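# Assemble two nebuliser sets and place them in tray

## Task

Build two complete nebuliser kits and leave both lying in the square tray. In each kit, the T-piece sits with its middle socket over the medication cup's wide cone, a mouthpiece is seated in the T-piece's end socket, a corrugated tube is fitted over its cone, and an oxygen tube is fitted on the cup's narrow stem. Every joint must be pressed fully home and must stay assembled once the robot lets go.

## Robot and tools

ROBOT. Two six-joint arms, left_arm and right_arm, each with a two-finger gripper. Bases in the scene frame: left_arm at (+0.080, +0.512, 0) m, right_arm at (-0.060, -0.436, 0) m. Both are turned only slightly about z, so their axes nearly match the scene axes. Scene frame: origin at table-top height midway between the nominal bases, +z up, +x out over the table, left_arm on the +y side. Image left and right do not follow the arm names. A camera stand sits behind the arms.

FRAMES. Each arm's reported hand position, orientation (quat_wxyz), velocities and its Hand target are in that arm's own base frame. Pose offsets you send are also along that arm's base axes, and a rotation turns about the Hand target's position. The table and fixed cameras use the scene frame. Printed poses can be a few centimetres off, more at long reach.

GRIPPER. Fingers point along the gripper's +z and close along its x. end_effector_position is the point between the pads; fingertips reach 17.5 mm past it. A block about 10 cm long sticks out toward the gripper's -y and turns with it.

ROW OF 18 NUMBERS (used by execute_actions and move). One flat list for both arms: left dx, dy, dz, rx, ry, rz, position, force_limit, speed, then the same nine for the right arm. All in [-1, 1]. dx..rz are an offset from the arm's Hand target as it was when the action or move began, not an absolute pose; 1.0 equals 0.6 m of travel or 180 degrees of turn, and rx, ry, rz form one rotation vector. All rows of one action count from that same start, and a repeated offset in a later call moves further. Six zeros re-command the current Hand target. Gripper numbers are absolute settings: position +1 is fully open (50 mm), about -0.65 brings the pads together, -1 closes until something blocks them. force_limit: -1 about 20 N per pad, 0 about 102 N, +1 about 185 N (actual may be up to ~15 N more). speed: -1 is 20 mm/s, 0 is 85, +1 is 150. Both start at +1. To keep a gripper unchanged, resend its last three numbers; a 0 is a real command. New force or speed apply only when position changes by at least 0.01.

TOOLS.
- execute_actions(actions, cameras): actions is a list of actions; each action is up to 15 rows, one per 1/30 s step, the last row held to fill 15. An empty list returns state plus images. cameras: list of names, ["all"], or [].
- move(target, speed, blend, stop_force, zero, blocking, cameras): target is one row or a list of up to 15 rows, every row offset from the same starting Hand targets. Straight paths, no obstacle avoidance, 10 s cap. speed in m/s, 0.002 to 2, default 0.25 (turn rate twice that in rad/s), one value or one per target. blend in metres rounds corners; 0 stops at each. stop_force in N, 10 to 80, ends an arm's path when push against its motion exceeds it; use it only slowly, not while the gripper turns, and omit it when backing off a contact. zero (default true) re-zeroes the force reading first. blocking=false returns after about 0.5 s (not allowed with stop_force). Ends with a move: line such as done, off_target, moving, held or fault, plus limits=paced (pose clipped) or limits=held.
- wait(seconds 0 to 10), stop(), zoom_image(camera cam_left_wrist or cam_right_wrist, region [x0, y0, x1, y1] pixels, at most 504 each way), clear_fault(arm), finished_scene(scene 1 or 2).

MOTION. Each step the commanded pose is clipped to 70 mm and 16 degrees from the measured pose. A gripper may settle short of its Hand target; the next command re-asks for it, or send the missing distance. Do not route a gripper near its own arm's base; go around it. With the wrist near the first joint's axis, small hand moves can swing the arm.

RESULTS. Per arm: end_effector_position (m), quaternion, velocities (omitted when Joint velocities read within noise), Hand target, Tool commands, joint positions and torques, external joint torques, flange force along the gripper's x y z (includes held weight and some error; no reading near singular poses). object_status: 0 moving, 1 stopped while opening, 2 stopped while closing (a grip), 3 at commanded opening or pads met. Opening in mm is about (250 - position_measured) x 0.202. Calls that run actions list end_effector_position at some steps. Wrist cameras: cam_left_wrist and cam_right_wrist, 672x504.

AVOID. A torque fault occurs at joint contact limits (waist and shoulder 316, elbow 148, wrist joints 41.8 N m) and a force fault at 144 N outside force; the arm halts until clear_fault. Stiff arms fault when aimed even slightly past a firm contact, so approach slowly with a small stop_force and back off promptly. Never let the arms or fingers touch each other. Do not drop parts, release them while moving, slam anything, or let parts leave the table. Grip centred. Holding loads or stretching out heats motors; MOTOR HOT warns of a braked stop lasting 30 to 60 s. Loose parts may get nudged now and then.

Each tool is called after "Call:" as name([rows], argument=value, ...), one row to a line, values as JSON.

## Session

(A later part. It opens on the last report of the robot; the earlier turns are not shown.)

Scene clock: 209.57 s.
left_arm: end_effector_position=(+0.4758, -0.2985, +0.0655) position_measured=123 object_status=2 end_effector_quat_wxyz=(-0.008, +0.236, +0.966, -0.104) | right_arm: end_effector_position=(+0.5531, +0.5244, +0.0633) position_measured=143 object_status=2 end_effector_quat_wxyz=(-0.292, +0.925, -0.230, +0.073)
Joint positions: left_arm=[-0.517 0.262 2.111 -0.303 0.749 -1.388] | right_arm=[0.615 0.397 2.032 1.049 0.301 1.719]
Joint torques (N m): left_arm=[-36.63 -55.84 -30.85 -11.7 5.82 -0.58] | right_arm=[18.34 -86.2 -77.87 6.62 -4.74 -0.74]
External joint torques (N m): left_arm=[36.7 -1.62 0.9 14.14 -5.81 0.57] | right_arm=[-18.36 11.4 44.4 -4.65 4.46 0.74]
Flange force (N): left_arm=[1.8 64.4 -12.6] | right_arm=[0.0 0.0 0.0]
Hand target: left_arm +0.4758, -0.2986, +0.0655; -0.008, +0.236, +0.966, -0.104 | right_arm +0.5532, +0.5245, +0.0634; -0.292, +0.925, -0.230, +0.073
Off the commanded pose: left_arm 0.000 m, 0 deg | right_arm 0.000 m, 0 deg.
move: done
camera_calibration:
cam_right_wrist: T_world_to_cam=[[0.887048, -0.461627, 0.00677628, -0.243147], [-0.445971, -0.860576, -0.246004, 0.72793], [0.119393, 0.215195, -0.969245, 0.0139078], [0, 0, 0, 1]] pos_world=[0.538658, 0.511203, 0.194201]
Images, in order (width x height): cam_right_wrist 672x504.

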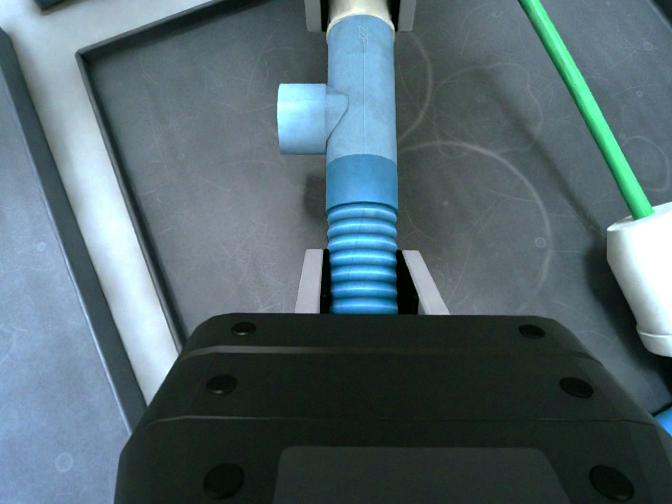

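Call:
wait(seconds=0.05, cameras=["cam_left_wrist"])

Call:
zoom_image(camera="cam_left_wrist", region=[300, 0, 430, 100])

Scene clock: 210.23 s.
left_arm: end_effector_position=(+0.4758, -0.2985, +0.0655) position_measured=123 object_status=2 end_effector_quat_wxyz=(-0.008, +0.236, +0.966, -0.104) | right_arm: end_effector_position=(+0.5532, +0.5244, +0.0634) position_measured=143 object_status=2 end_effector_quat_wxyz=(-0.292, +0.925, -0.230, +0.073)
Joint positions: left_arm=[-0.517 0.262 2.111 -0.303 0.749 -1.388] | right_arm=[0.615 0.397 2.031 1.049 0.301 1.719]
Joint torques (N m): left_arm=[-36.77 -55.89 -30.93 -11.79 5.89 -0.57] | right_arm=[18.5 -86.05 -78.1 6.7 -4.74 -0.76]
External joint torques (N m): left_arm=[36.72 -1.99 1.04 14.22 -5.87 0.57] | right_arm=[-18.32 10.97 44.55 -4.73 4.46 0.77]
Flange force (N): left_arm=[2.5 64.4 -12.9] | right_arm=[0.0 0.0 0.0]
Hand target: left_arm +0.4758, -0.2986, +0.0655; -0.008, +0.236, +0.966, -0.104 | right_arm +0.5532, +0.5245, +0.0634; -0.292, +0.925, -0.230, +0.073
Tool commands: left_gripper/position=-1.0 left_gripper/force_limit=-0.2 left_gripper/speed=-0.6 right_gripper/position=-1.0 right_gripper/force_limit=+0.2 right_gripper/speed=-0.6
Off the commanded pose: left_arm 0.000 m, 0 deg | right_arm 0.000 m, 0 deg.
wait: 0.07 s; at rest from the start
camera_calibration:
cam_left_wrist: T_world_to_cam=[[-0.89108, 0.451157, -0.0493381, 0.573493], [0.438944, 0.884341, 0.158961, 0.0604533], [0.115348, 0.119991, -0.986051, 0.181459], [0, 0, 0, 1]] pos_world=[0.463561, -0.33397, 0.197613]
Images, in order (width x height): cam_left_wrist 672x504.

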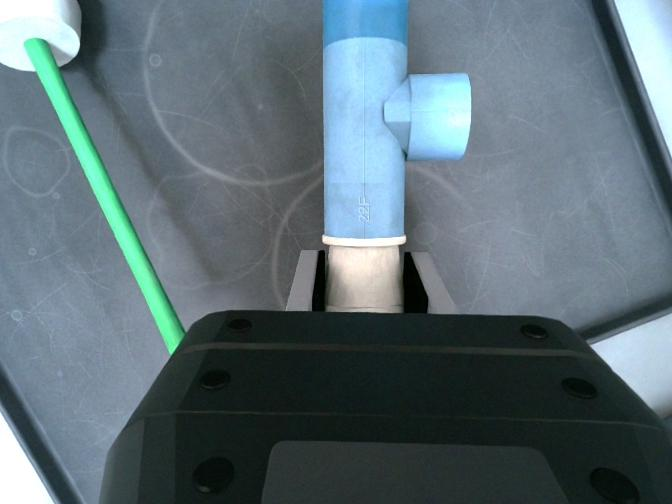

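Scaled by 3.877 from the camera's 672x504 image, which has a finer 960x720 frame.

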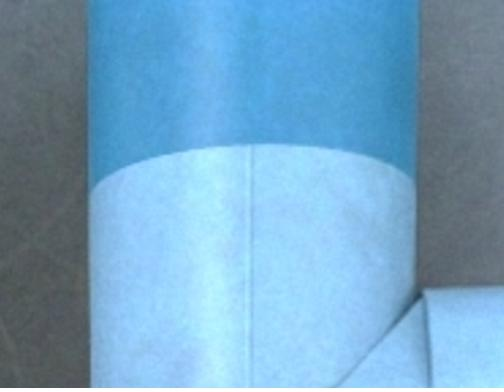

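Call:
move(target=[0.0018,0.0036,0,0,0,0,-1,-0.2,-0.6,0,0,0,0,0,0,-1,0.2,-0.6], speed=0.05)

Scene clock: 211.50 s.
left_arm: end_effector_position=(+0.4769, -0.2965, +0.0655) position_measured=123 object_status=2 end_effector_quat_wxyz=(-0.008, +0.236, +0.966, -0.104) | right_arm: end_effector_position=(+0.5534, +0.5246, +0.0636) position_measured=143 object_status=2 end_effector_quat_wxyz=(-0.292, +0.925, -0.230, +0.074)
Joint positions: left_arm=[-0.512 0.262 2.111 -0.303 0.75 -1.384] | right_arm=[0.615 0.397 2.031 1.049 0.301 1.719]
Joint torques (N m): left_arm=[2.05 -54.82 -26.82 2.78 2.47 -0.55] | right_arm=[-0.51 -80.37 -35.1 1.78 -2.48 -0.65]
External joint torques (N m): left_arm=[-2.05 -2.7 -2.94 -0.36 -2.45 0.55] | right_arm=[0.53 5.48 1.6 0.19 2.2 0.65]
Flange force (N): left_arm=[-0.3 -3.6 0.6] | right_arm=[0.0 0.0 0.0]
Hand target: left_arm +0.4769, -0.2964, +0.0655; -0.008, +0.236, +0.966, -0.104 | right_arm +0.5532, +0.5245, +0.0634; -0.292, +0.925, -0.230, +0.073
Off the commanded pose: left_arm 0.000 m, 0 deg | right_arm 0.000 m, 0 deg.
move: done

Call:
move([
  [0,0,0,0,0,0,-1,-0.2,-0.6,0,0,0,0,0,0,0.5,0.2,-0.6],
  [0,0,0,0,0,0,-1,-0.2,-0.6,0.025,0.0471,0,0,0,0,0.5,0.2,-0.6],
], speed=0.08, cameras=["cam_right_wrist","cam_left_wrist"])

Scene clock: 212.93 s.
left_arm: end_effector_position=(+0.4769, -0.2964, +0.0655) position_measured=123 object_status=2 end_effector_quat_wxyz=(-0.008, +0.236, +0.966, -0.104) | right_arm: end_effector_position=(+0.5682, +0.5527, +0.0634) position_measured=78 object_status=3 end_effector_quat_wxyz=(-0.292, +0.925, -0.230, +0.074)
Joint positions: left_arm=[-0.512 0.262 2.111 -0.303 0.75 -1.384] | right_arm=[0.638 0.432 1.973 0.977 0.301 1.813]
Joint torques (N m): left_arm=[2.33 -56.8 -31.42 2.31 0.44 -0.4] | right_arm=[3.25 -82 -33.13 1.93 -0.45 -0.64]
External joint torques (N m): left_arm=[-2.26 -0.92 1.59 0.12 -0.42 0.4] | right_arm=[-3.27 3.07 -1.05 0.26 0 0.64]
Flange force (N): left_arm=[4.6 -3.5 1.5] | right_arm=[0.0 0.0 0.0]
Hand target: left_arm +0.4769, -0.2964, +0.0655; -0.008, +0.236, +0.966, -0.104 | right_arm +0.5682, +0.5527, +0.0634; -0.292, +0.925, -0.230, +0.073
Off the commanded pose: left_arm 0.000 m, 0 deg | right_arm 0.000 m, 0 deg.
move: done
camera_calibration:
cam_left_wrist: T_world_to_cam=[[-0.89109, 0.451147, -0.0492501, 0.573465], [0.43895, 0.884346, 0.158918, 0.058032], [0.115249, 0.119992, -0.986063, 0.181116], [0, 0, 0, 1]] pos_world=[0.464662, -0.33177, 0.197613]
cam_right_wrist: T_world_to_cam=[[0.886977, -0.461761, 0.00701254, -0.243412], [-0.446034, -0.860507, -0.246134, 0.759065], [0.119689, 0.215187, -0.96921, 0.00594614], [0, 0, 0, 1]] pos_world=[0.553758, 0.539503, 0.194302]

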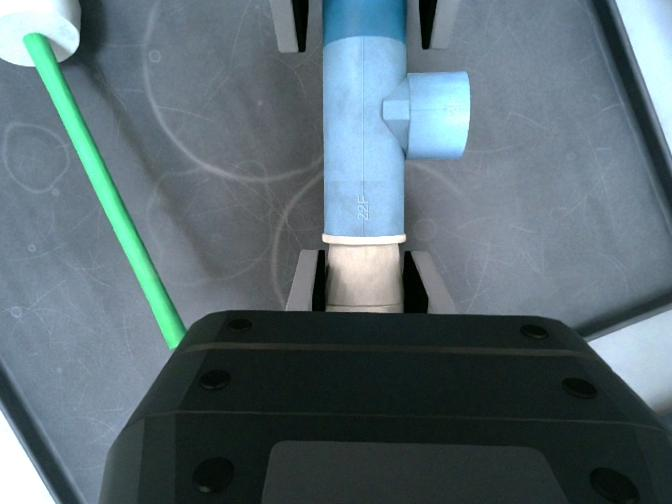

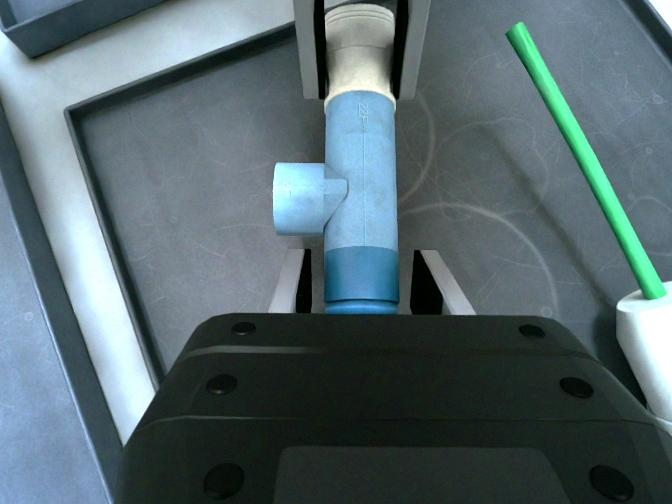

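Call:
move([
  [0,0,0,0,0,0,-1,-0.2,-0.6,0,0,0,0,0,0,-1,0.2,-0.6],
  [0,0,0,0,0,0,0.868,-0.2,-0.6,0,0,0,0,0,0,-1,0.2,-0.6],
  [0.0106,0.033,0.163,0,0,0,0.868,-0.2,-0.6,0,0,0,0,0,0,-1,0.2,-0.6],
], speed=0.2, cameras=["cam_right_wrist"])

Scene clock: 215.73 s.
left_arm: end_effector_position=(+0.4832, -0.2766, +0.1633) position_measured=23 object_status=3 end_effector_quat_wxyz=(-0.008, +0.236, +0.966, -0.104) | right_arm: end_effector_position=(+0.5682, +0.5527, +0.0634) position_measured=136 object_status=2 end_effector_quat_wxyz=(-0.292, +0.925, -0.230, +0.073)
Joint positions: left_arm=[-0.475 0.141 2.036 -0.255 0.946 -1.419] | right_arm=[0.638 0.432 1.973 0.977 0.301 1.813]
Joint torques (N m): left_arm=[2.28 -50.19 -37.15 2.83 0.43 -0.4] | right_arm=[3.46 -82.86 -33.46 2.02 -0.44 -0.64]
External joint torques (N m): left_arm=[-2.36 -0.01 1.52 0.08 -0.44 0.4] | right_arm=[-3.36 4.08 -0.57 0.15 0 0.64]
Flange force (N): left_arm=[2.9 -3.4 3.2] | right_arm=[0.0 0.0 0.0]
Hand target: left_arm +0.4833, -0.2766, +0.1633; -0.008, +0.236, +0.966, -0.104 | right_arm +0.5682, +0.5527, +0.0634; -0.292, +0.925, -0.230, +0.073
Off the commanded pose: left_arm 0.000 m, 0 deg | right_arm 0.000 m, 0 deg.
move: done
camera_calibration:
cam_right_wrist: T_world_to_cam=[[0.887043, -0.461636, 0.00681744, -0.243388], [-0.445956, -0.860548, -0.246131, 0.758974], [0.11949, 0.215288, -0.969213, 0.00591723], [0, 0, 0, 1]] pos_world=[0.553658, 0.539503, 0.194201]
Images, in order (width x height): cam_right_wrist 672x504.

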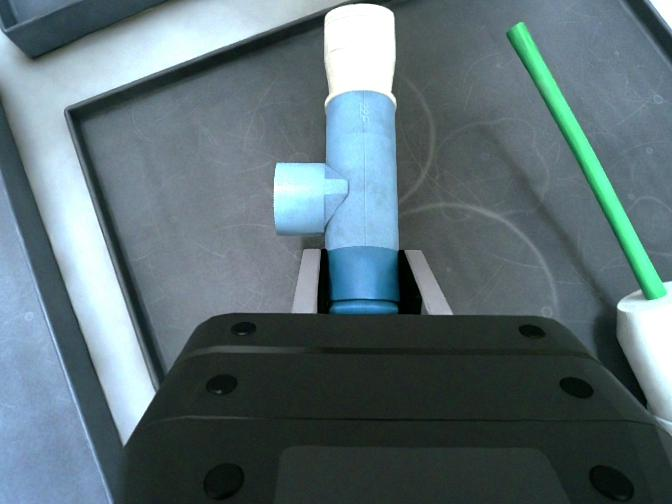

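Call:
move([
  [-0.09,0.245,0,-0.0911,0.018,0.0875,1,-0.2,-0.6,0,0,0,0,0,0,-1,0.2,-0.6],
  [-0.1793,0.4898,-0.09,-0.1822,0.0361,0.1749,1,-0.2,-0.6,0,0,0.2,0,0,0,-1,0.2,-0.6],
  [-0.1793,0.4898,-0.09,-0.1822,0.0361,0.1749,1,-0.2,-0.6,-0.0267,0.0018,0.2427,0,0,-0.3444,-1,0.2,-0.6],
], speed=0.35, blend=[0.02,0.02,0], cameras=["cam_right_wrist","cam_left_wrist"])

Scene clock: 219.43 s.
left_arm: end_effector_position=(+0.3757, +0.0173, +0.1093) position_measured=3 object_status=3 end_effector_quat_wxyz=(+0.033, -0.045, +0.923, -0.380) | right_arm: end_effector_position=(+0.5522, +0.5538, +0.2090) position_measured=136 object_status=2 end_effector_quat_wxyz=(-0.212, +0.675, -0.674, +0.213)
Joint positions: left_arm=[0.48 0.132 2.381 -0.827 1.123 -0.623] | right_arm=[0.912 0.325 1.797 -0.724 0.756 4.526]
Joint torques (N m): left_arm=[2.21 -36.59 -23.81 0.5 2.21 -0.44] | right_arm=[3.23 -74.93 -36.62 1.37 -0.37 -0.54]
External joint torques (N m): left_arm=[-2.24 0.08 1.31 0.02 -0.46 0.44] | right_arm=[-3.37 3.51 -0.61 0.2 0.03 0.55]
Flange force (N): left_arm=[0.2 -2.4 6.3] | right_arm=[-2.3 -3.8 6.5]
Hand target: left_arm +0.3757, +0.0173, +0.1093; +0.033, -0.045, +0.923, -0.380 | right_arm +0.5522, +0.5538, +0.2090; -0.212, +0.675, -0.674, +0.213
Off the commanded pose: left_arm 0.000 m, 0 deg | right_arm 0.000 m, 0 deg.
move: done
camera_calibration:
cam_left_wrist: T_world_to_cam=[[-0.991922, -0.121598, -0.0361305, 0.390231], [-0.0967571, 0.909448, -0.404403, 0.0805643], [0.0820333, -0.39764, -0.913867, 0.211817], [0, 0, 0, 1]] pos_world=[0.377497, 0.0584092, 0.240253]
cam_right_wrist: T_world_to_cam=[[0.00898491, -0.999936, 0.00686182, 0.553188], [-0.969198, -0.0103973, -0.246065, 0.606751], [0.24612, -0.0044396, -0.969229, 0.200569], [0, 0, 0, 1]] pos_world=[0.533727, 0.560352, 0.339901]

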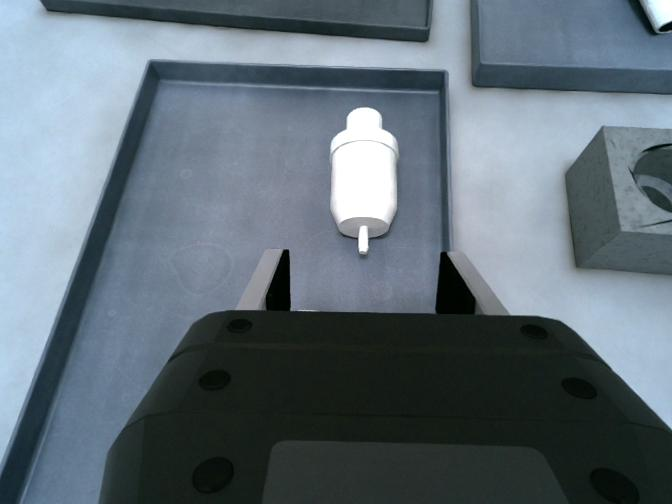

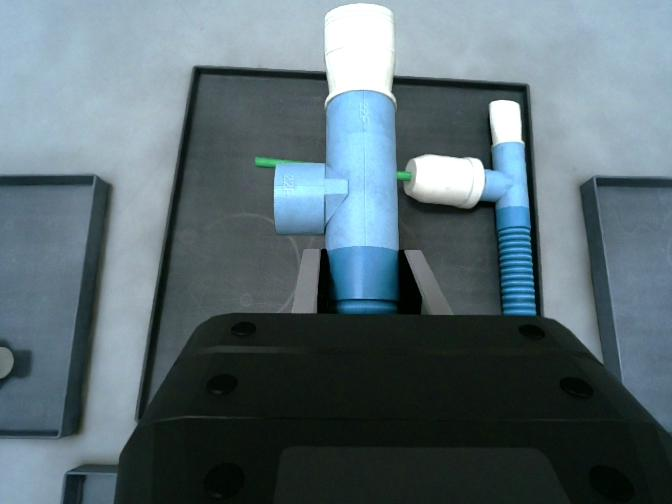

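Call:
zoom_image(camera="cam_left_wrist", region=[310, 90, 420, 270])

Call:
zoom_image(camera="cam_right_wrist", region=[260, 140, 410, 270])

Scaled by 2.800 from the camera's 672x504 image, which has a finer 960x720 frame.

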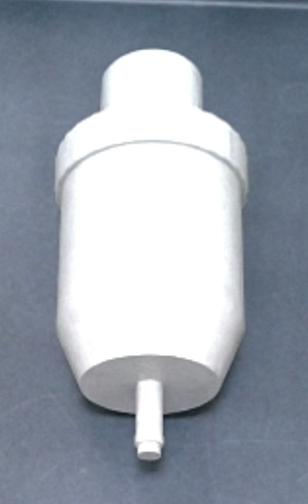

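Scaled by 3.360 from the camera's 672x504 image, which has a finer 960x720 frame.

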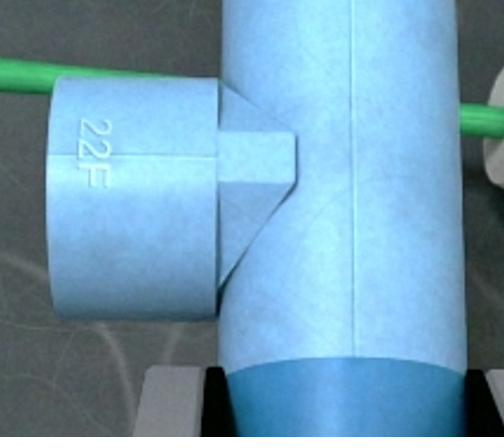

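Call:
move([
  [0.0059,-0.0699,-0.0708,0,0,0,1,-0.2,-0.6,0,0,0,-0.0178,0,0,-1,0.2,-0.6],
  [0.0118,-0.1398,-0.1415,0,0,0,1,-0.2,-0.6,0,0,0,-0.0178,0,0,-1,0.2,-0.6],
], speed=[0.25,0.12], blend=[0.02,0], cameras=["cam_left_wrist","cam_right_wrist"])

Call:
zoom_image(camera="cam_left_wrist", region=[230, 60, 500, 330])

Call:
zoom_image(camera="cam_right_wrist", region=[260, 140, 410, 270])

Scene clock: 222.60 s.
left_arm: end_effector_position=(+0.3828, -0.0666, +0.0244) position_measured=3 object_status=3 end_effector_quat_wxyz=(+0.033, -0.045, +0.923, -0.380) | right_arm: end_effector_position=(+0.5522, +0.5538, +0.2090) position_measured=136 object_status=2 end_effector_quat_wxyz=(-0.193, +0.680, -0.668, +0.232)
Joint positions: left_arm=[0.276 0.277 2.481 -1.098 0.901 -0.454] | right_arm=[0.924 0.341 1.776 -0.734 0.812 4.508]
Joint torques (N m): left_arm=[1.99 -41.63 -13.61 -0.15 2.42 -0.41] | right_arm=[2.75 -76.32 -36.6 1.26 -0.19 -0.56]
External joint torques (N m): left_arm=[-2.11 0.19 1 0.08 -0.46 0.41] | right_arm=[-2.69 3.27 -0.77 0.23 -0.03 0.57]
Flange force (N): left_arm=[1.2 -2.5 6.1] | right_arm=[-3.1 -3.3 5.6]
Hand target: left_arm +0.3828, -0.0666, +0.0244; +0.033, -0.045, +0.923, -0.380 | right_arm +0.5522, +0.5538, +0.2090; -0.193, +0.680, -0.668, +0.232
Off the commanded pose: left_arm 0.000 m, 0 deg | right_arm 0.000 m, 0 deg.
move: done
camera_calibration:
cam_left_wrist: T_world_to_cam=[[-0.991913, -0.121638, -0.0362206, 0.384025], [-0.0967577, 0.909444, -0.404412, 0.123131], [0.0821326, -0.397637, -0.913859, 0.100286], [0, 0, 0, 1]] pos_world=[0.384597, -0.0253907, 0.155353]
cam_right_wrist: T_world_to_cam=[[0.00894685, -0.99799, 0.0627349, 0.54049], [-0.969196, -0.0240965, -0.245108, 0.614141], [0.246127, -0.0586095, -0.967464, 0.23021], [0, 0, 0, 1]] pos_world=[0.533727, 0.567695, 0.339343]

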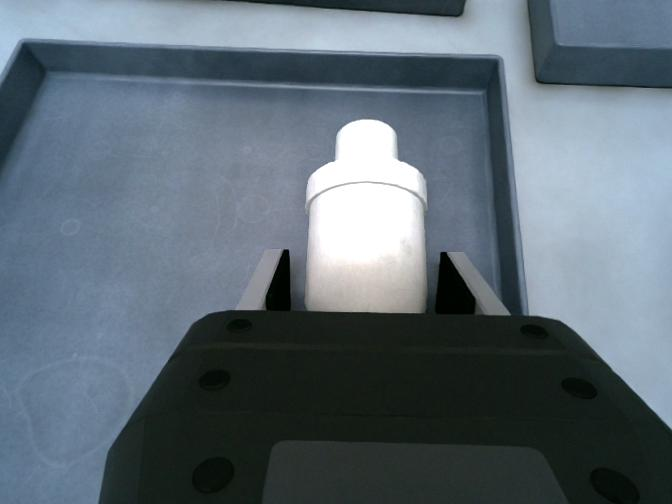

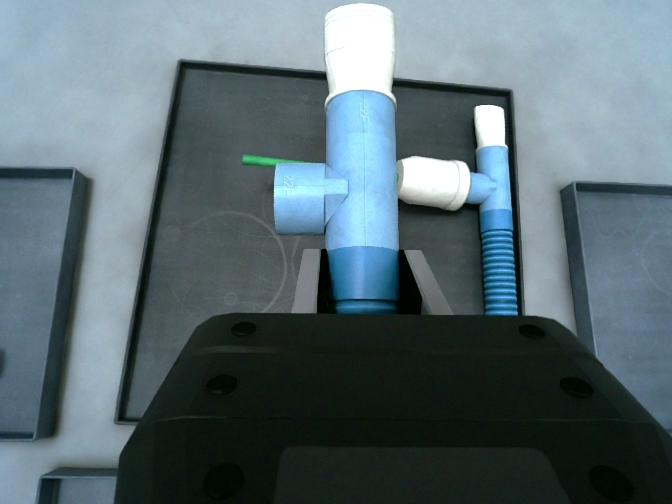

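Scaled by 1.867 from the camera's 672x504 image, which has a finer 960x720 frame.

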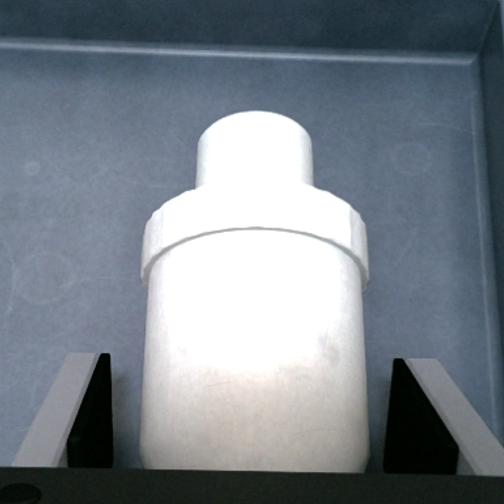

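Scaled by 3.360 from the camera's 672x504 image, which has a finer 960x720 frame.

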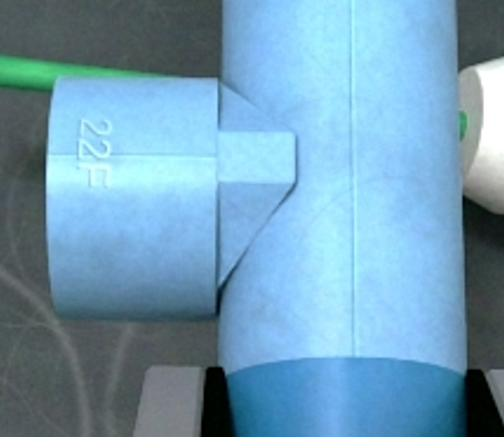

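Call:
move([
  [0.0007,-0.0075,0,0,0,0,1,-0.2,-0.6,0,0,0,0,0,0,-1,0.2,-0.6],
  [0.0007,-0.0075,0,0,0,0,-1,-0.2,-0.6,0,0,0,0,0,0,-1,0.2,-0.6],
], speed=0.05, cameras=["cam_left_wrist"])

Scene clock: 224.43 s.
left_arm: end_effector_position=(+0.3832, -0.0711, +0.0244) position_measured=69 object_status=2 end_effector_quat_wxyz=(+0.033, -0.045, +0.923, -0.380) | right_arm: end_effector_position=(+0.5522, +0.5538, +0.2090) position_measured=136 object_status=2 end_effector_quat_wxyz=(-0.193, +0.680, -0.668, +0.232)
Joint positions: left_arm=[0.264 0.276 2.483 -1.108 0.897 -0.455] | right_arm=[0.924 0.341 1.776 -0.734 0.812 4.508]
Joint torques (N m): left_arm=[2.3 -41.44 -13.57 -0.13 2.48 -0.46] | right_arm=[3.44 -76.34 -36.74 1.23 -0.32 -0.55]
External joint torques (N m): left_arm=[-2.34 -0.12 1.05 0.04 -0.53 0.46] | right_arm=[-3.41 3.3 -0.56 0.25 0.1 0.56]
Flange force (N): left_arm=[1.6 -3.4 6.3] | right_arm=[-2.3 -3.8 5.9]
Hand target: left_arm +0.3832, -0.0711, +0.0244; +0.033, -0.045, +0.923, -0.380 | right_arm +0.5522, +0.5538, +0.2090; -0.193, +0.680, -0.668, +0.232
Off the commanded pose: left_arm 0.000 m, 0 deg | right_arm 0.000 m, 0 deg.
move: done
camera_calibration:
cam_left_wrist: T_world_to_cam=[[-0.991922, -0.121598, -0.0361305, 0.383853], [-0.0967571, 0.909448, -0.404403, 0.127351], [0.0820333, -0.39764, -0.913867, 0.0984635], [0, 0, 0, 1]] pos_world=[0.384997, -0.0299908, 0.155353]
Images, in order (width x height): cam_left_wrist 672x504.

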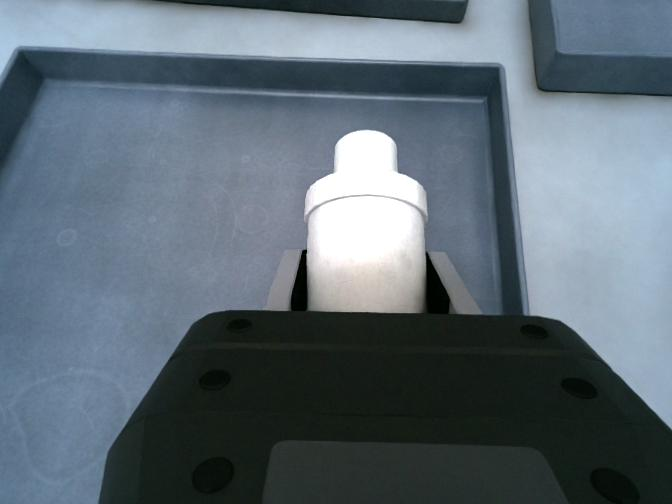

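Call:
move([
  [0,0,0.2,0,0,0,-1,-0.2,-0.6,0,0,0,0,0,0,-1,0.2,-0.6],
  [0.1093,-0.3298,0.2942,0.0126,0.0152,-0.0281,-1,-0.2,-0.6,0,0,0,0,0,0,-1,0.2,-0.6],
], speed=0.25, blend=[0.03,0], cameras=["cam_left_wrist","cam_right_wrist"])

Call:
zoom_image(camera="cam_left_wrist", region=[230, 0, 500, 260])

Call:
zoom_image(camera="cam_right_wrist", region=[120, 90, 400, 310])

Scene clock: 227.07 s.
left_arm: end_effector_position=(+0.4488, -0.2689, +0.2009) position_measured=69 object_status=2 end_effector_quat_wxyz=(-0.005, -0.013, +0.932, -0.362) | right_arm: end_effector_position=(+0.5522, +0.5538, +0.2090) position_measured=136 object_status=2 end_effector_quat_wxyz=(-0.193, +0.680, -0.668, +0.232)
Joint positions: left_arm=[-0.237 0.037 2.226 -0.951 0.936 -1.22] | right_arm=[0.924 0.341 1.776 -0.734 0.812 4.508]
Joint torques (N m): left_arm=[2.75 -36.07 -34.09 0.31 1.22 -0.41] | right_arm=[3.5 -76.37 -36.45 1.24 -0.26 -0.54]
External joint torques (N m): left_arm=[-2.88 0.24 1.95 0.06 -0.44 0.41] | right_arm=[-3.5 3.34 -0.85 0.24 0.05 0.55]
Flange force (N): left_arm=[4.4 -1.7 6.6] | right_arm=[-2.6 -4.3 6.1]
Hand target: left_arm +0.4488, -0.2690, +0.2009; -0.005, -0.012, +0.932, -0.362 | right_arm +0.5522, +0.5538, +0.2090; -0.193, +0.680, -0.668, +0.232
Off the commanded pose: left_arm 0.000 m, 0 deg | right_arm 0.000 m, 0 deg.
move: done
camera_calibration:
cam_left_wrist: T_world_to_cam=[[-0.999413, -0.033218, 0.00837821, 0.449455], [-0.0339847, 0.930477, -0.364769, 0.354443], [0.00432118, -0.36484, -0.93106, 0.222873], [0, 0, 0, 1]] pos_world=[0.460273, -0.233559, 0.333033]
cam_right_wrist: T_world_to_cam=[[0.00894685, -0.99799, 0.0627349, 0.54049], [-0.969196, -0.0240965, -0.245108, 0.614141], [0.246127, -0.0586095, -0.967464, 0.23021], [0, 0, 0, 1]] pos_world=[0.533727, 0.567695, 0.339343]

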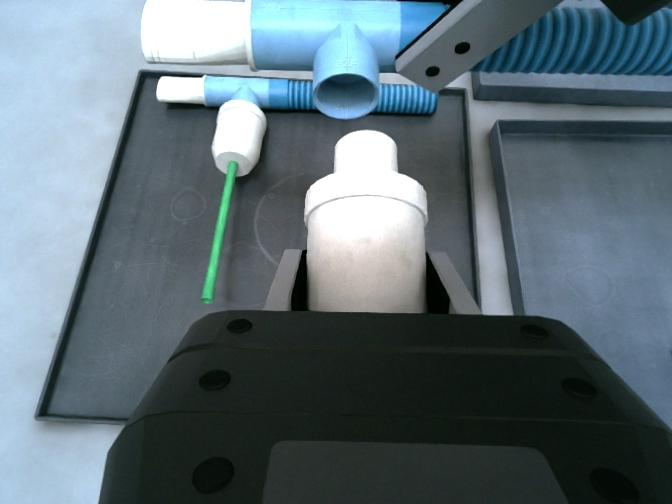

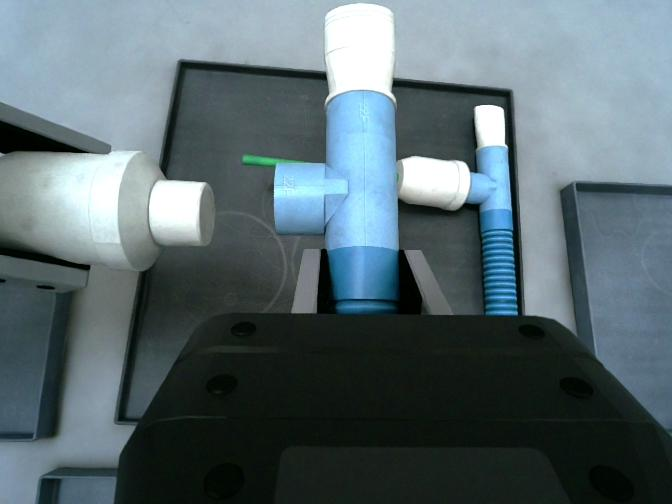

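Scaled by 1.867 from the camera's 672x504 image, which has a finer 960x720 frame.

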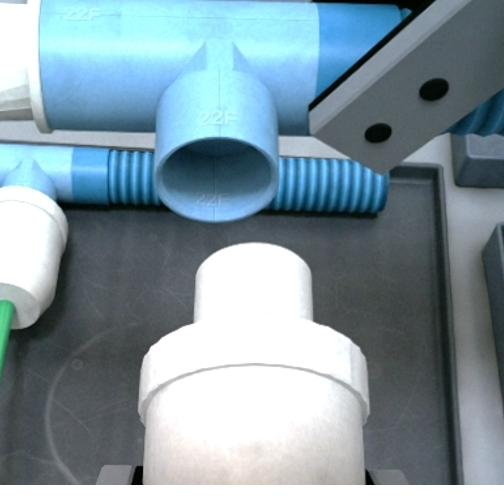

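Scaled by 1.800 from the camera's 672x504 image, which has a finer 960x720 frame.

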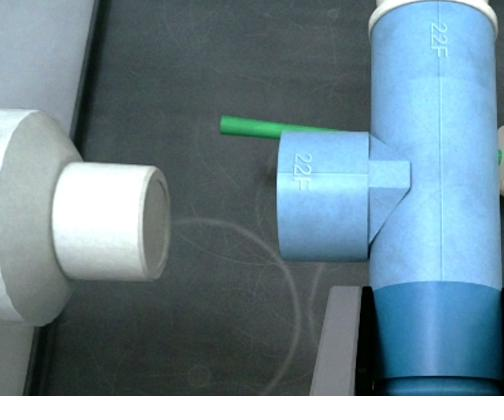

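Call:
move(target=[0.0108,-0.02,0,0,0,0,-1,-0.2,-0.6,0,0,0,0,0,0,-1,0.2,-0.6], speed=0.1, cameras=["cam_left_wrist","cam_right_wrist"])

Call:
zoom_image(camera="cam_left_wrist", region=[290, 60, 440, 210])

Call:
zoom_image(camera="cam_right_wrist", region=[160, 110, 400, 290])

Scene clock: 229.57 s.
left_arm: end_effector_position=(+0.4552, -0.2810, +0.2009) position_measured=69 object_status=2 end_effector_quat_wxyz=(-0.005, -0.012, +0.932, -0.362) | right_arm: end_effector_position=(+0.5522, +0.5538, +0.2090) position_measured=136 object_status=2 end_effector_quat_wxyz=(-0.193, +0.680, -0.668, +0.232)
Joint positions: left_arm=[-0.259 0.05 2.212 -0.957 0.923 -1.234] | right_arm=[0.924 0.341 1.776 -0.734 0.812 4.508]
Joint torques (N m): left_arm=[2.06 -37.71 -33.93 0.27 1.19 -0.41] | right_arm=[3.23 -76.37 -36.51 1.26 -0.24 -0.6]
External joint torques (N m): left_arm=[-1.97 0.11 1.87 0.11 -0.44 0.41] | right_arm=[-3.25 3.24 -0.82 0.21 0.03 0.61]
Flange force (N): left_arm=[4.1 -0.3 4.8] | right_arm=[-2.7 -3.8 5.9]
Hand target: left_arm +0.4552, -0.2810, +0.2009; -0.005, -0.012, +0.932, -0.362 | right_arm +0.5522, +0.5538, +0.2090; -0.193, +0.680, -0.668, +0.232
Off the commanded pose: left_arm 0.000 m, 0 deg | right_arm 0.000 m, 0 deg.
move: done
camera_calibration:
cam_left_wrist: T_world_to_cam=[[-0.999417, -0.0330867, 0.00843252, 0.455564], [-0.0338822, 0.930482, -0.364767, 0.365912], [0.00422264, -0.36484, -0.931061, 0.218569], [0, 0, 0, 1]] pos_world=[0.466774, -0.245659, 0.333132]
cam_right_wrist: T_world_to_cam=[[0.00894685, -0.99799, 0.0627349, 0.54049], [-0.969196, -0.0240965, -0.245108, 0.614141], [0.246127, -0.0586095, -0.967464, 0.23021], [0, 0, 0, 1]] pos_world=[0.533727, 0.567695, 0.339343]

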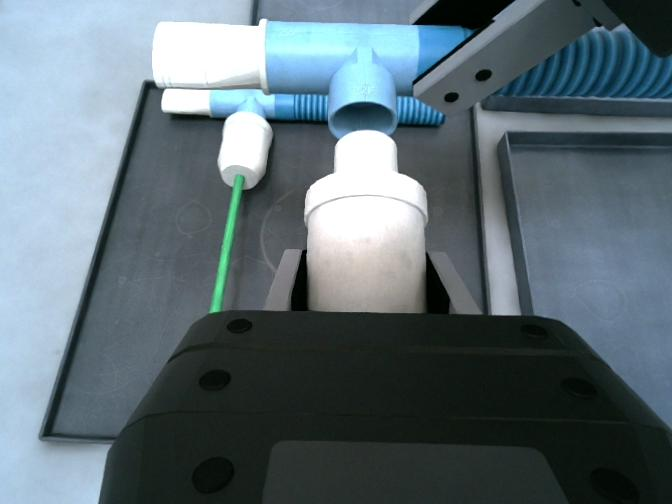

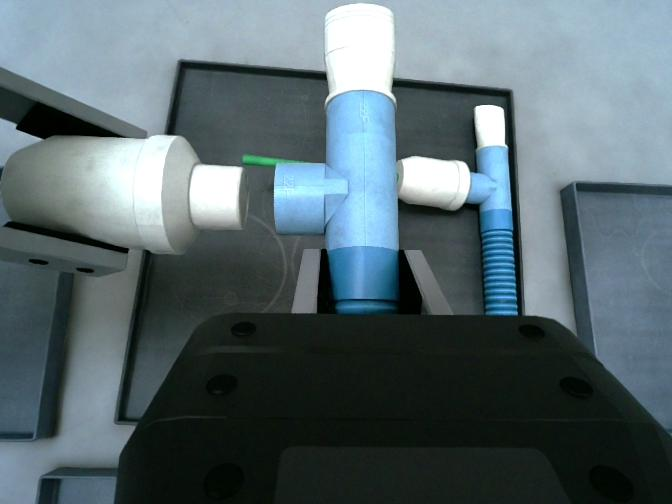

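Scaled by 3.360 from the camera's 672x504 image, which has a finer 960x720 frame.

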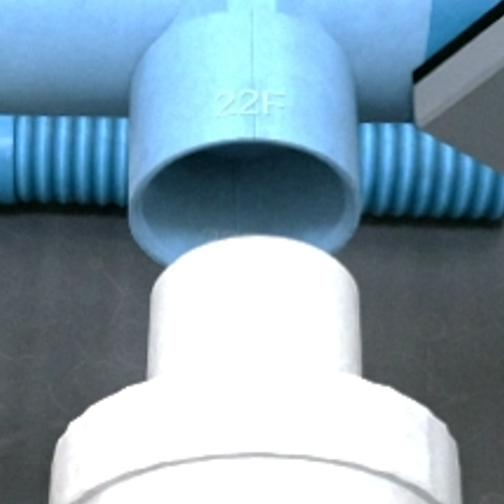

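Scaled by 2.100 from the camera's 672x504 image, which has a finer 960x720 frame.

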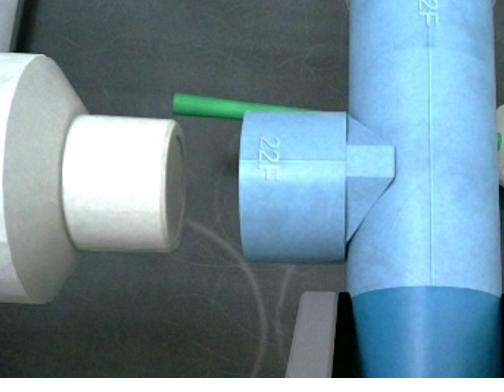

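Call:
move(target=[0.0018,-0.01,-0.0025,0,0,0,-1,-0.2,-0.6,0,0,0,0,0,0,-1,0.2,-0.6], speed=0.05, cameras=["cam_left_wrist","cam_right_wrist"])

Call:
zoom_image(camera="cam_left_wrist", region=[290, 60, 440, 210])

Call:
zoom_image(camera="cam_right_wrist", region=[160, 110, 400, 290])

Scene clock: 231.90 s.
left_arm: end_effector_position=(+0.4563, -0.2870, +0.1994) position_measured=69 object_status=2 end_effector_quat_wxyz=(-0.005, -0.012, +0.932, -0.362) | right_arm: end_effector_position=(+0.5522, +0.5538, +0.2090) position_measured=136 object_status=2 end_effector_quat_wxyz=(-0.193, +0.680, -0.668, +0.232)
Joint positions: left_arm=[-0.271 0.056 2.209 -0.963 0.913 -1.237] | right_arm=[0.924 0.341 1.776 -0.734 0.812 4.508]
Joint torques (N m): left_arm=[2.21 -37.84 -33.8 0.3 1.2 -0.41] | right_arm=[2.84 -76.63 -36.57 1.29 -0.3 -0.65]
External joint torques (N m): left_arm=[-2.24 0.09 1.66 0.06 -0.47 0.42] | right_arm=[-2.87 3.48 -0.78 0.19 0.08 0.66]
Flange force (N): left_arm=[4.0 -0.9 5.2] | right_arm=[-3.3 -3.4 5.9]
Hand target: left_arm +0.4563, -0.2870, +0.1994; -0.005, -0.012, +0.932, -0.362 | right_arm +0.5522, +0.5538, +0.2090; -0.193, +0.680, -0.668, +0.232
Off the commanded pose: left_arm 0.000 m, 0 deg | right_arm 0.000 m, 0 deg.
move: done
camera_calibration:
cam_left_wrist: T_world_to_cam=[[-0.999417, -0.0330867, 0.00843252, 0.456478], [-0.0338822, 0.930482, -0.364767, 0.370985], [0.00422264, -0.36484, -0.931061, 0.214979], [0, 0, 0, 1]] pos_world=[0.467874, -0.251659, 0.331632]
cam_right_wrist: T_world_to_cam=[[0.00894685, -0.99799, 0.0627349, 0.54049], [-0.969196, -0.0240965, -0.245108, 0.614141], [0.246127, -0.0586095, -0.967464, 0.23021], [0, 0, 0, 1]] pos_world=[0.533727, 0.567695, 0.339343]

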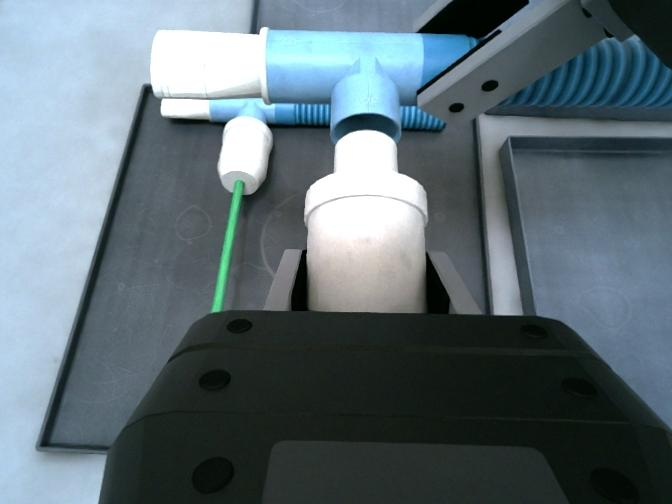

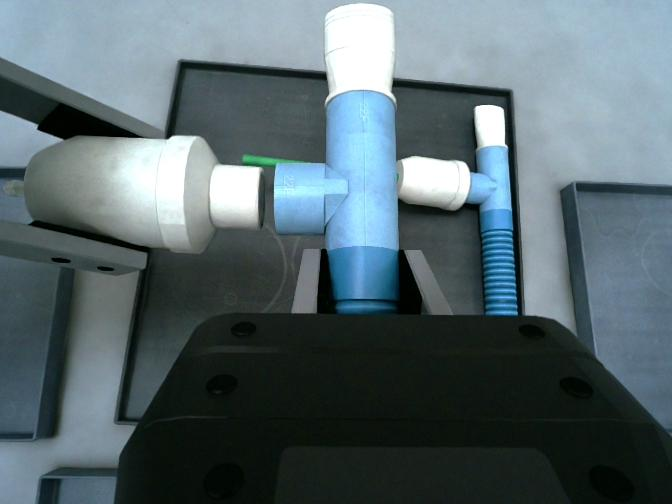

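Scaled by 3.360 from the camera's 672x504 image, which has a finer 960x720 frame.

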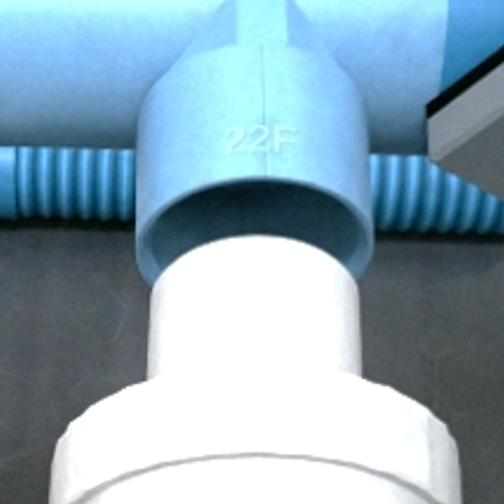

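Scaled by 2.100 from the camera's 672x504 image, which has a finer 960x720 frame.

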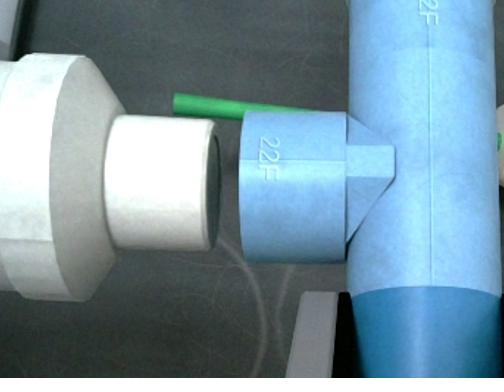

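Call:
move(target=[0,-0.0467,0,0,0,0,-1,-0.2,-0.6,0,0,0,0,0,0,-1,0.2,-0.6], speed=0.012, stop_force=14, cameras=["cam_right_wrist"])

Call:
zoom_image(camera="cam_right_wrist", region=[160, 110, 400, 290])

Scene clock: 234.30 s.
left_arm: end_effector_position=(+0.4564, -0.3049, +0.1994) position_measured=69 object_status=2 end_effector_quat_wxyz=(-0.005, -0.013, +0.932, -0.362) | right_arm: end_effector_position=(+0.5522, +0.5537, +0.2090) position_measured=136 object_status=2 end_effector_quat_wxyz=(-0.193, +0.680, -0.668, +0.232)
Joint positions: left_arm=[-0.308 0.062 2.203 -0.973 0.89 -1.258] | right_arm=[0.924 0.341 1.776 -0.734 0.812 4.508]
Joint torques (N m): left_arm=[-8.97 -39.14 -31.68 -1.36 5.49 -0.02] | right_arm=[7.81 -75.25 -46.98 -0.04 -5.86 -0.96]
External joint torques (N m): left_arm=[9.04 0.17 -0.67 1.7 -4.79 0.02] | right_arm=[-7.79 2.06 9.57 1.53 5.65 0.97]
Flange force (N): left_arm=[-5.7 11.5 -6.5] | right_arm=[14.6 4.7 1.0]
Hand target: left_arm +0.4564, -0.3049, +0.1994; -0.005, -0.013, +0.932, -0.362 (not the last commanded pose) | right_arm +0.5522, +0.5538, +0.2090; -0.193, +0.680, -0.668, +0.232
Off the commanded pose: left_arm 0.010 m, 0 deg | right_arm 0.000 m, 0 deg.
move: contact (left_arm)
camera_calibration:
cam_right_wrist: T_world_to_cam=[[0.00882568, -0.997987, 0.0628072, 0.540529], [-0.969198, -0.0239969, -0.245111, 0.614087], [0.246125, -0.0587093, -0.967458, 0.230266], [0, 0, 0, 1]] pos_world=[0.533727, 0.567695, 0.339343]
Images, in order (width x height): cam_right_wrist 672x504.

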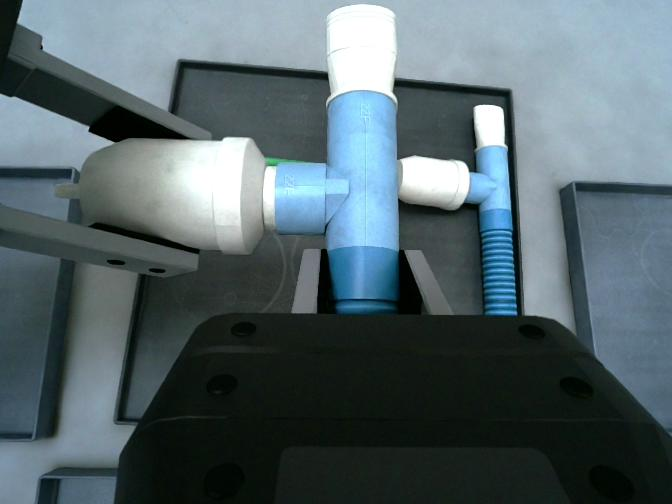

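Scaled by 2.100 from the camera's 672x504 image, which has a finer 960x720 frame.

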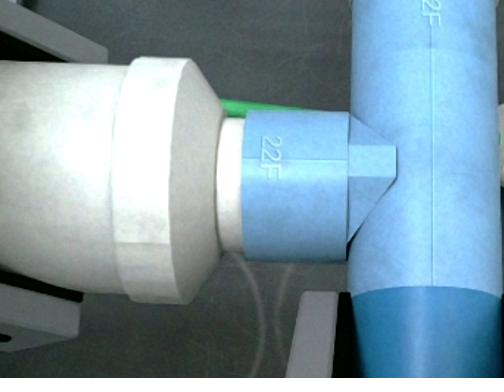

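Call:
move([
  [0.0005,-0.0014,0,0,0.0278,0,-1,-0.2,-0.6,0,0,0,0,0,0,-1,0.2,-0.6],
  [0.0007,-0.0028,0,0,-0.0278,0,-1,-0.2,-0.6,0,0,0,0,0,0,-1,0.2,-0.6],
  [0.0007,-0.0042,0,0,0.0278,0,-1,-0.2,-0.6,0,0,0,0,0,0,-1,0.2,-0.6],
  [0.0007,-0.0055,0,0,-0.0278,0,-1,-0.2,-0.6,0,0,0,0,0,0,-1,0.2,-0.6],
  [0.0007,-0.0068,0,0,0,0,-1,-0.2,-0.6,0,0,0,0,0,0,-1,0.2,-0.6],
], speed=0.12, cameras=["cam_right_wrist"])

Call:
zoom_image(camera="cam_right_wrist", region=[160, 110, 400, 290])

Scene clock: 238.70 s.
left_arm: end_effector_position=(+0.4568, -0.3089, +0.1994) position_measured=69 object_status=2 end_effector_quat_wxyz=(-0.005, -0.013, +0.932, -0.362) | right_arm: end_effector_position=(+0.5522, +0.5538, +0.2090) position_measured=136 object_status=2 end_effector_quat_wxyz=(-0.193, +0.680, -0.668, +0.232)
Joint positions: left_arm=[-0.316 0.064 2.201 -0.976 0.885 -1.263] | right_arm=[0.924 0.341 1.776 -0.734 0.812 4.508]
Joint torques (N m): left_arm=[-19.11 -44.43 -38.5 -6.19 9.36 -0.49] | right_arm=[16.36 -65.13 -50.44 0.7 -11.55 -1.52]
External joint torques (N m): left_arm=[19.07 5.53 6.29 6.53 -8.67 0.49] | right_arm=[-16.33 -7.78 13.17 0.79 11.34 1.53]
Flange force (N): left_arm=[-9.2 33.8 -10.7] | right_arm=[35.2 3.5 -10.0]
Hand target: left_arm +0.4568, -0.3090, +0.1994; -0.005, -0.013, +0.932, -0.362 | right_arm +0.5522, +0.5538, +0.2090; -0.193, +0.680, -0.668, +0.232
Off the commanded pose: left_arm 0.000 m, 0 deg | right_arm 0.000 m, 0 deg.
move: done
camera_calibration:
cam_right_wrist: T_world_to_cam=[[0.00882568, -0.997987, 0.0628072, 0.540529], [-0.969198, -0.0239969, -0.245111, 0.614087], [0.246125, -0.0587093, -0.967458, 0.230266], [0, 0, 0, 1]] pos_world=[0.533727, 0.567695, 0.339343]
Images, in order (width x height): cam_right_wrist 672x504.

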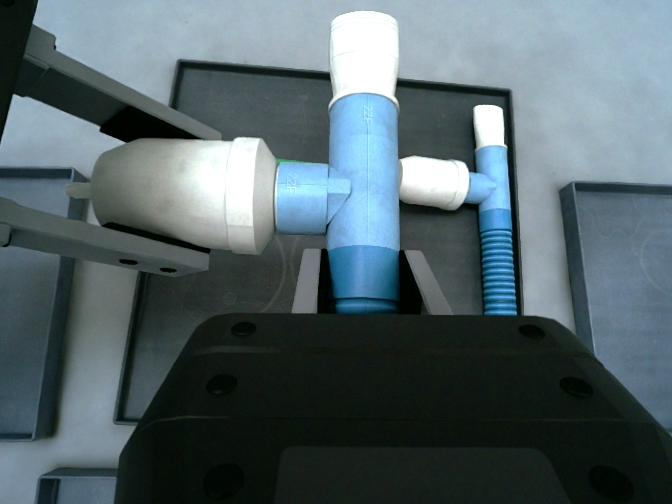

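Scaled by 2.100 from the camera's 672x504 image, which has a finer 960x720 frame.

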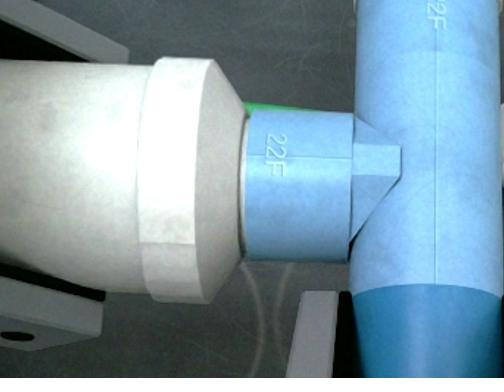

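Call:
move([
  [0.0003,-0.0013,-0.0003,0,0.0278,0,-1,-0.2,-0.6,0,0,0,0,0,0,-1,0.2,-0.6],
  [0.0006,-0.0025,-0.0005,0,-0.0278,0,-1,-0.2,-0.6,0,0,0,0,0,0,-1,0.2,-0.6],
  [0.0006,-0.0037,-0.0005,0,0.0278,0,-1,-0.2,-0.6,0,0,0,0,0,0,-1,0.2,-0.6],
  [0.0006,-0.0049,-0.0005,0,-0.0278,0,-1,-0.2,-0.6,0,0,0,0,0,0,-1,0.2,-0.6],
  [0.0006,-0.006,-0.0005,0,0,0,-1,-0.2,-0.6,0,0,0,0,0,0,-1,0.2,-0.6],
], speed=0.12, cameras=["cam_right_wrist","cam_left_wrist"])

Call:
zoom_image(camera="cam_right_wrist", region=[230, 130, 400, 260])

Call:
zoom_image(camera="cam_left_wrist", region=[260, 40, 460, 240])

Scene clock: 242.97 s.
left_arm: end_effector_position=(+0.4572, -0.3125, +0.1991) position_measured=69 object_status=2 end_effector_quat_wxyz=(-0.005, -0.013, +0.932, -0.362) | right_arm: end_effector_position=(+0.5522, +0.5537, +0.2090) position_measured=136 object_status=2 end_effector_quat_wxyz=(-0.193, +0.680, -0.668, +0.232)
Joint positions: left_arm=[-0.323 0.066 2.199 -0.978 0.88 -1.266] | right_arm=[0.924 0.341 1.776 -0.734 0.812 4.508]
Joint torques (N m): left_arm=[-47.98 -40.92 -42.08 -14.68 14.98 -0.92] | right_arm=[46.89 -67.81 -84.88 0.41 -30.83 -1.47]
External joint torques (N m): left_arm=[47.97 1.58 9.86 15.01 -14.29 0.93] | right_arm=[-46.89 -5.23 47.57 1.06 30.61 1.47]
Flange force (N): left_arm=[-17.9 72.7 -55.5] | right_arm=[99.2 17.2 -6.5]
Hand target: left_arm +0.4572, -0.3126, +0.1991; -0.005, -0.013, +0.932, -0.362 | right_arm +0.5522, +0.5538, +0.2090; -0.193, +0.680, -0.668, +0.232
Off the commanded pose: left_arm 0.000 m, 0 deg | right_arm 0.000 m, 0 deg.
move: done
camera_calibration:
cam_left_wrist: T_world_to_cam=[[-0.999416, -0.0331279, 0.00833781, 0.456456], [-0.0338864, 0.930514, -0.364684, 0.394578], [0.00432276, -0.364754, -0.931094, 0.205288], [0, 0, 0, 1]] pos_world=[0.468673, -0.277159, 0.331233]
cam_right_wrist: T_world_to_cam=[[0.00883147, -0.997987, 0.0628087, 0.540531], [-0.969198, -0.0240029, -0.245111, 0.614065], [0.246125, -0.0587093, -0.967458, 0.230169], [0, 0, 0, 1]] pos_world=[0.533727, 0.567695, 0.339243]

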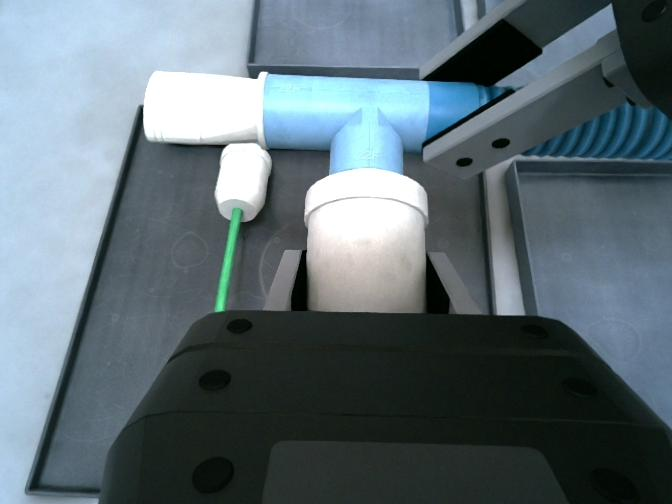

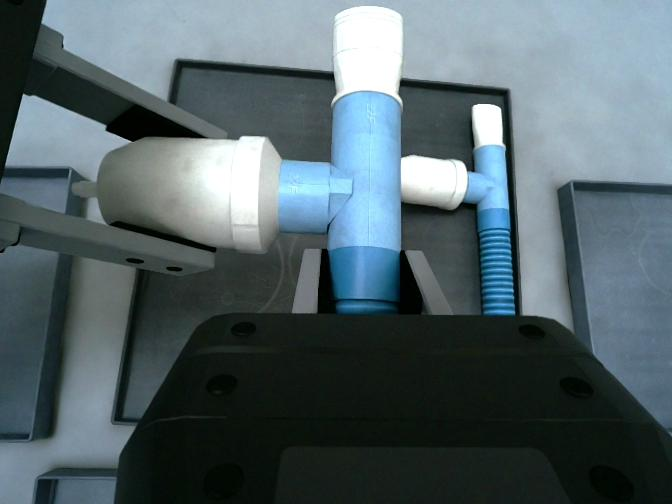

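Scaled by 2.965 from the camera's 672x504 image, which has a finer 960x720 frame.

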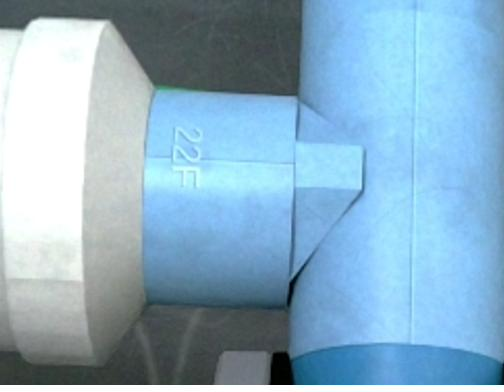

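Scaled by 2.520 from the camera's 672x504 image, which has a finer 960x720 frame.

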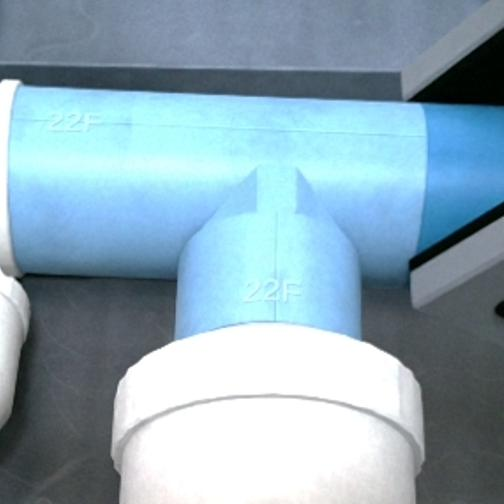

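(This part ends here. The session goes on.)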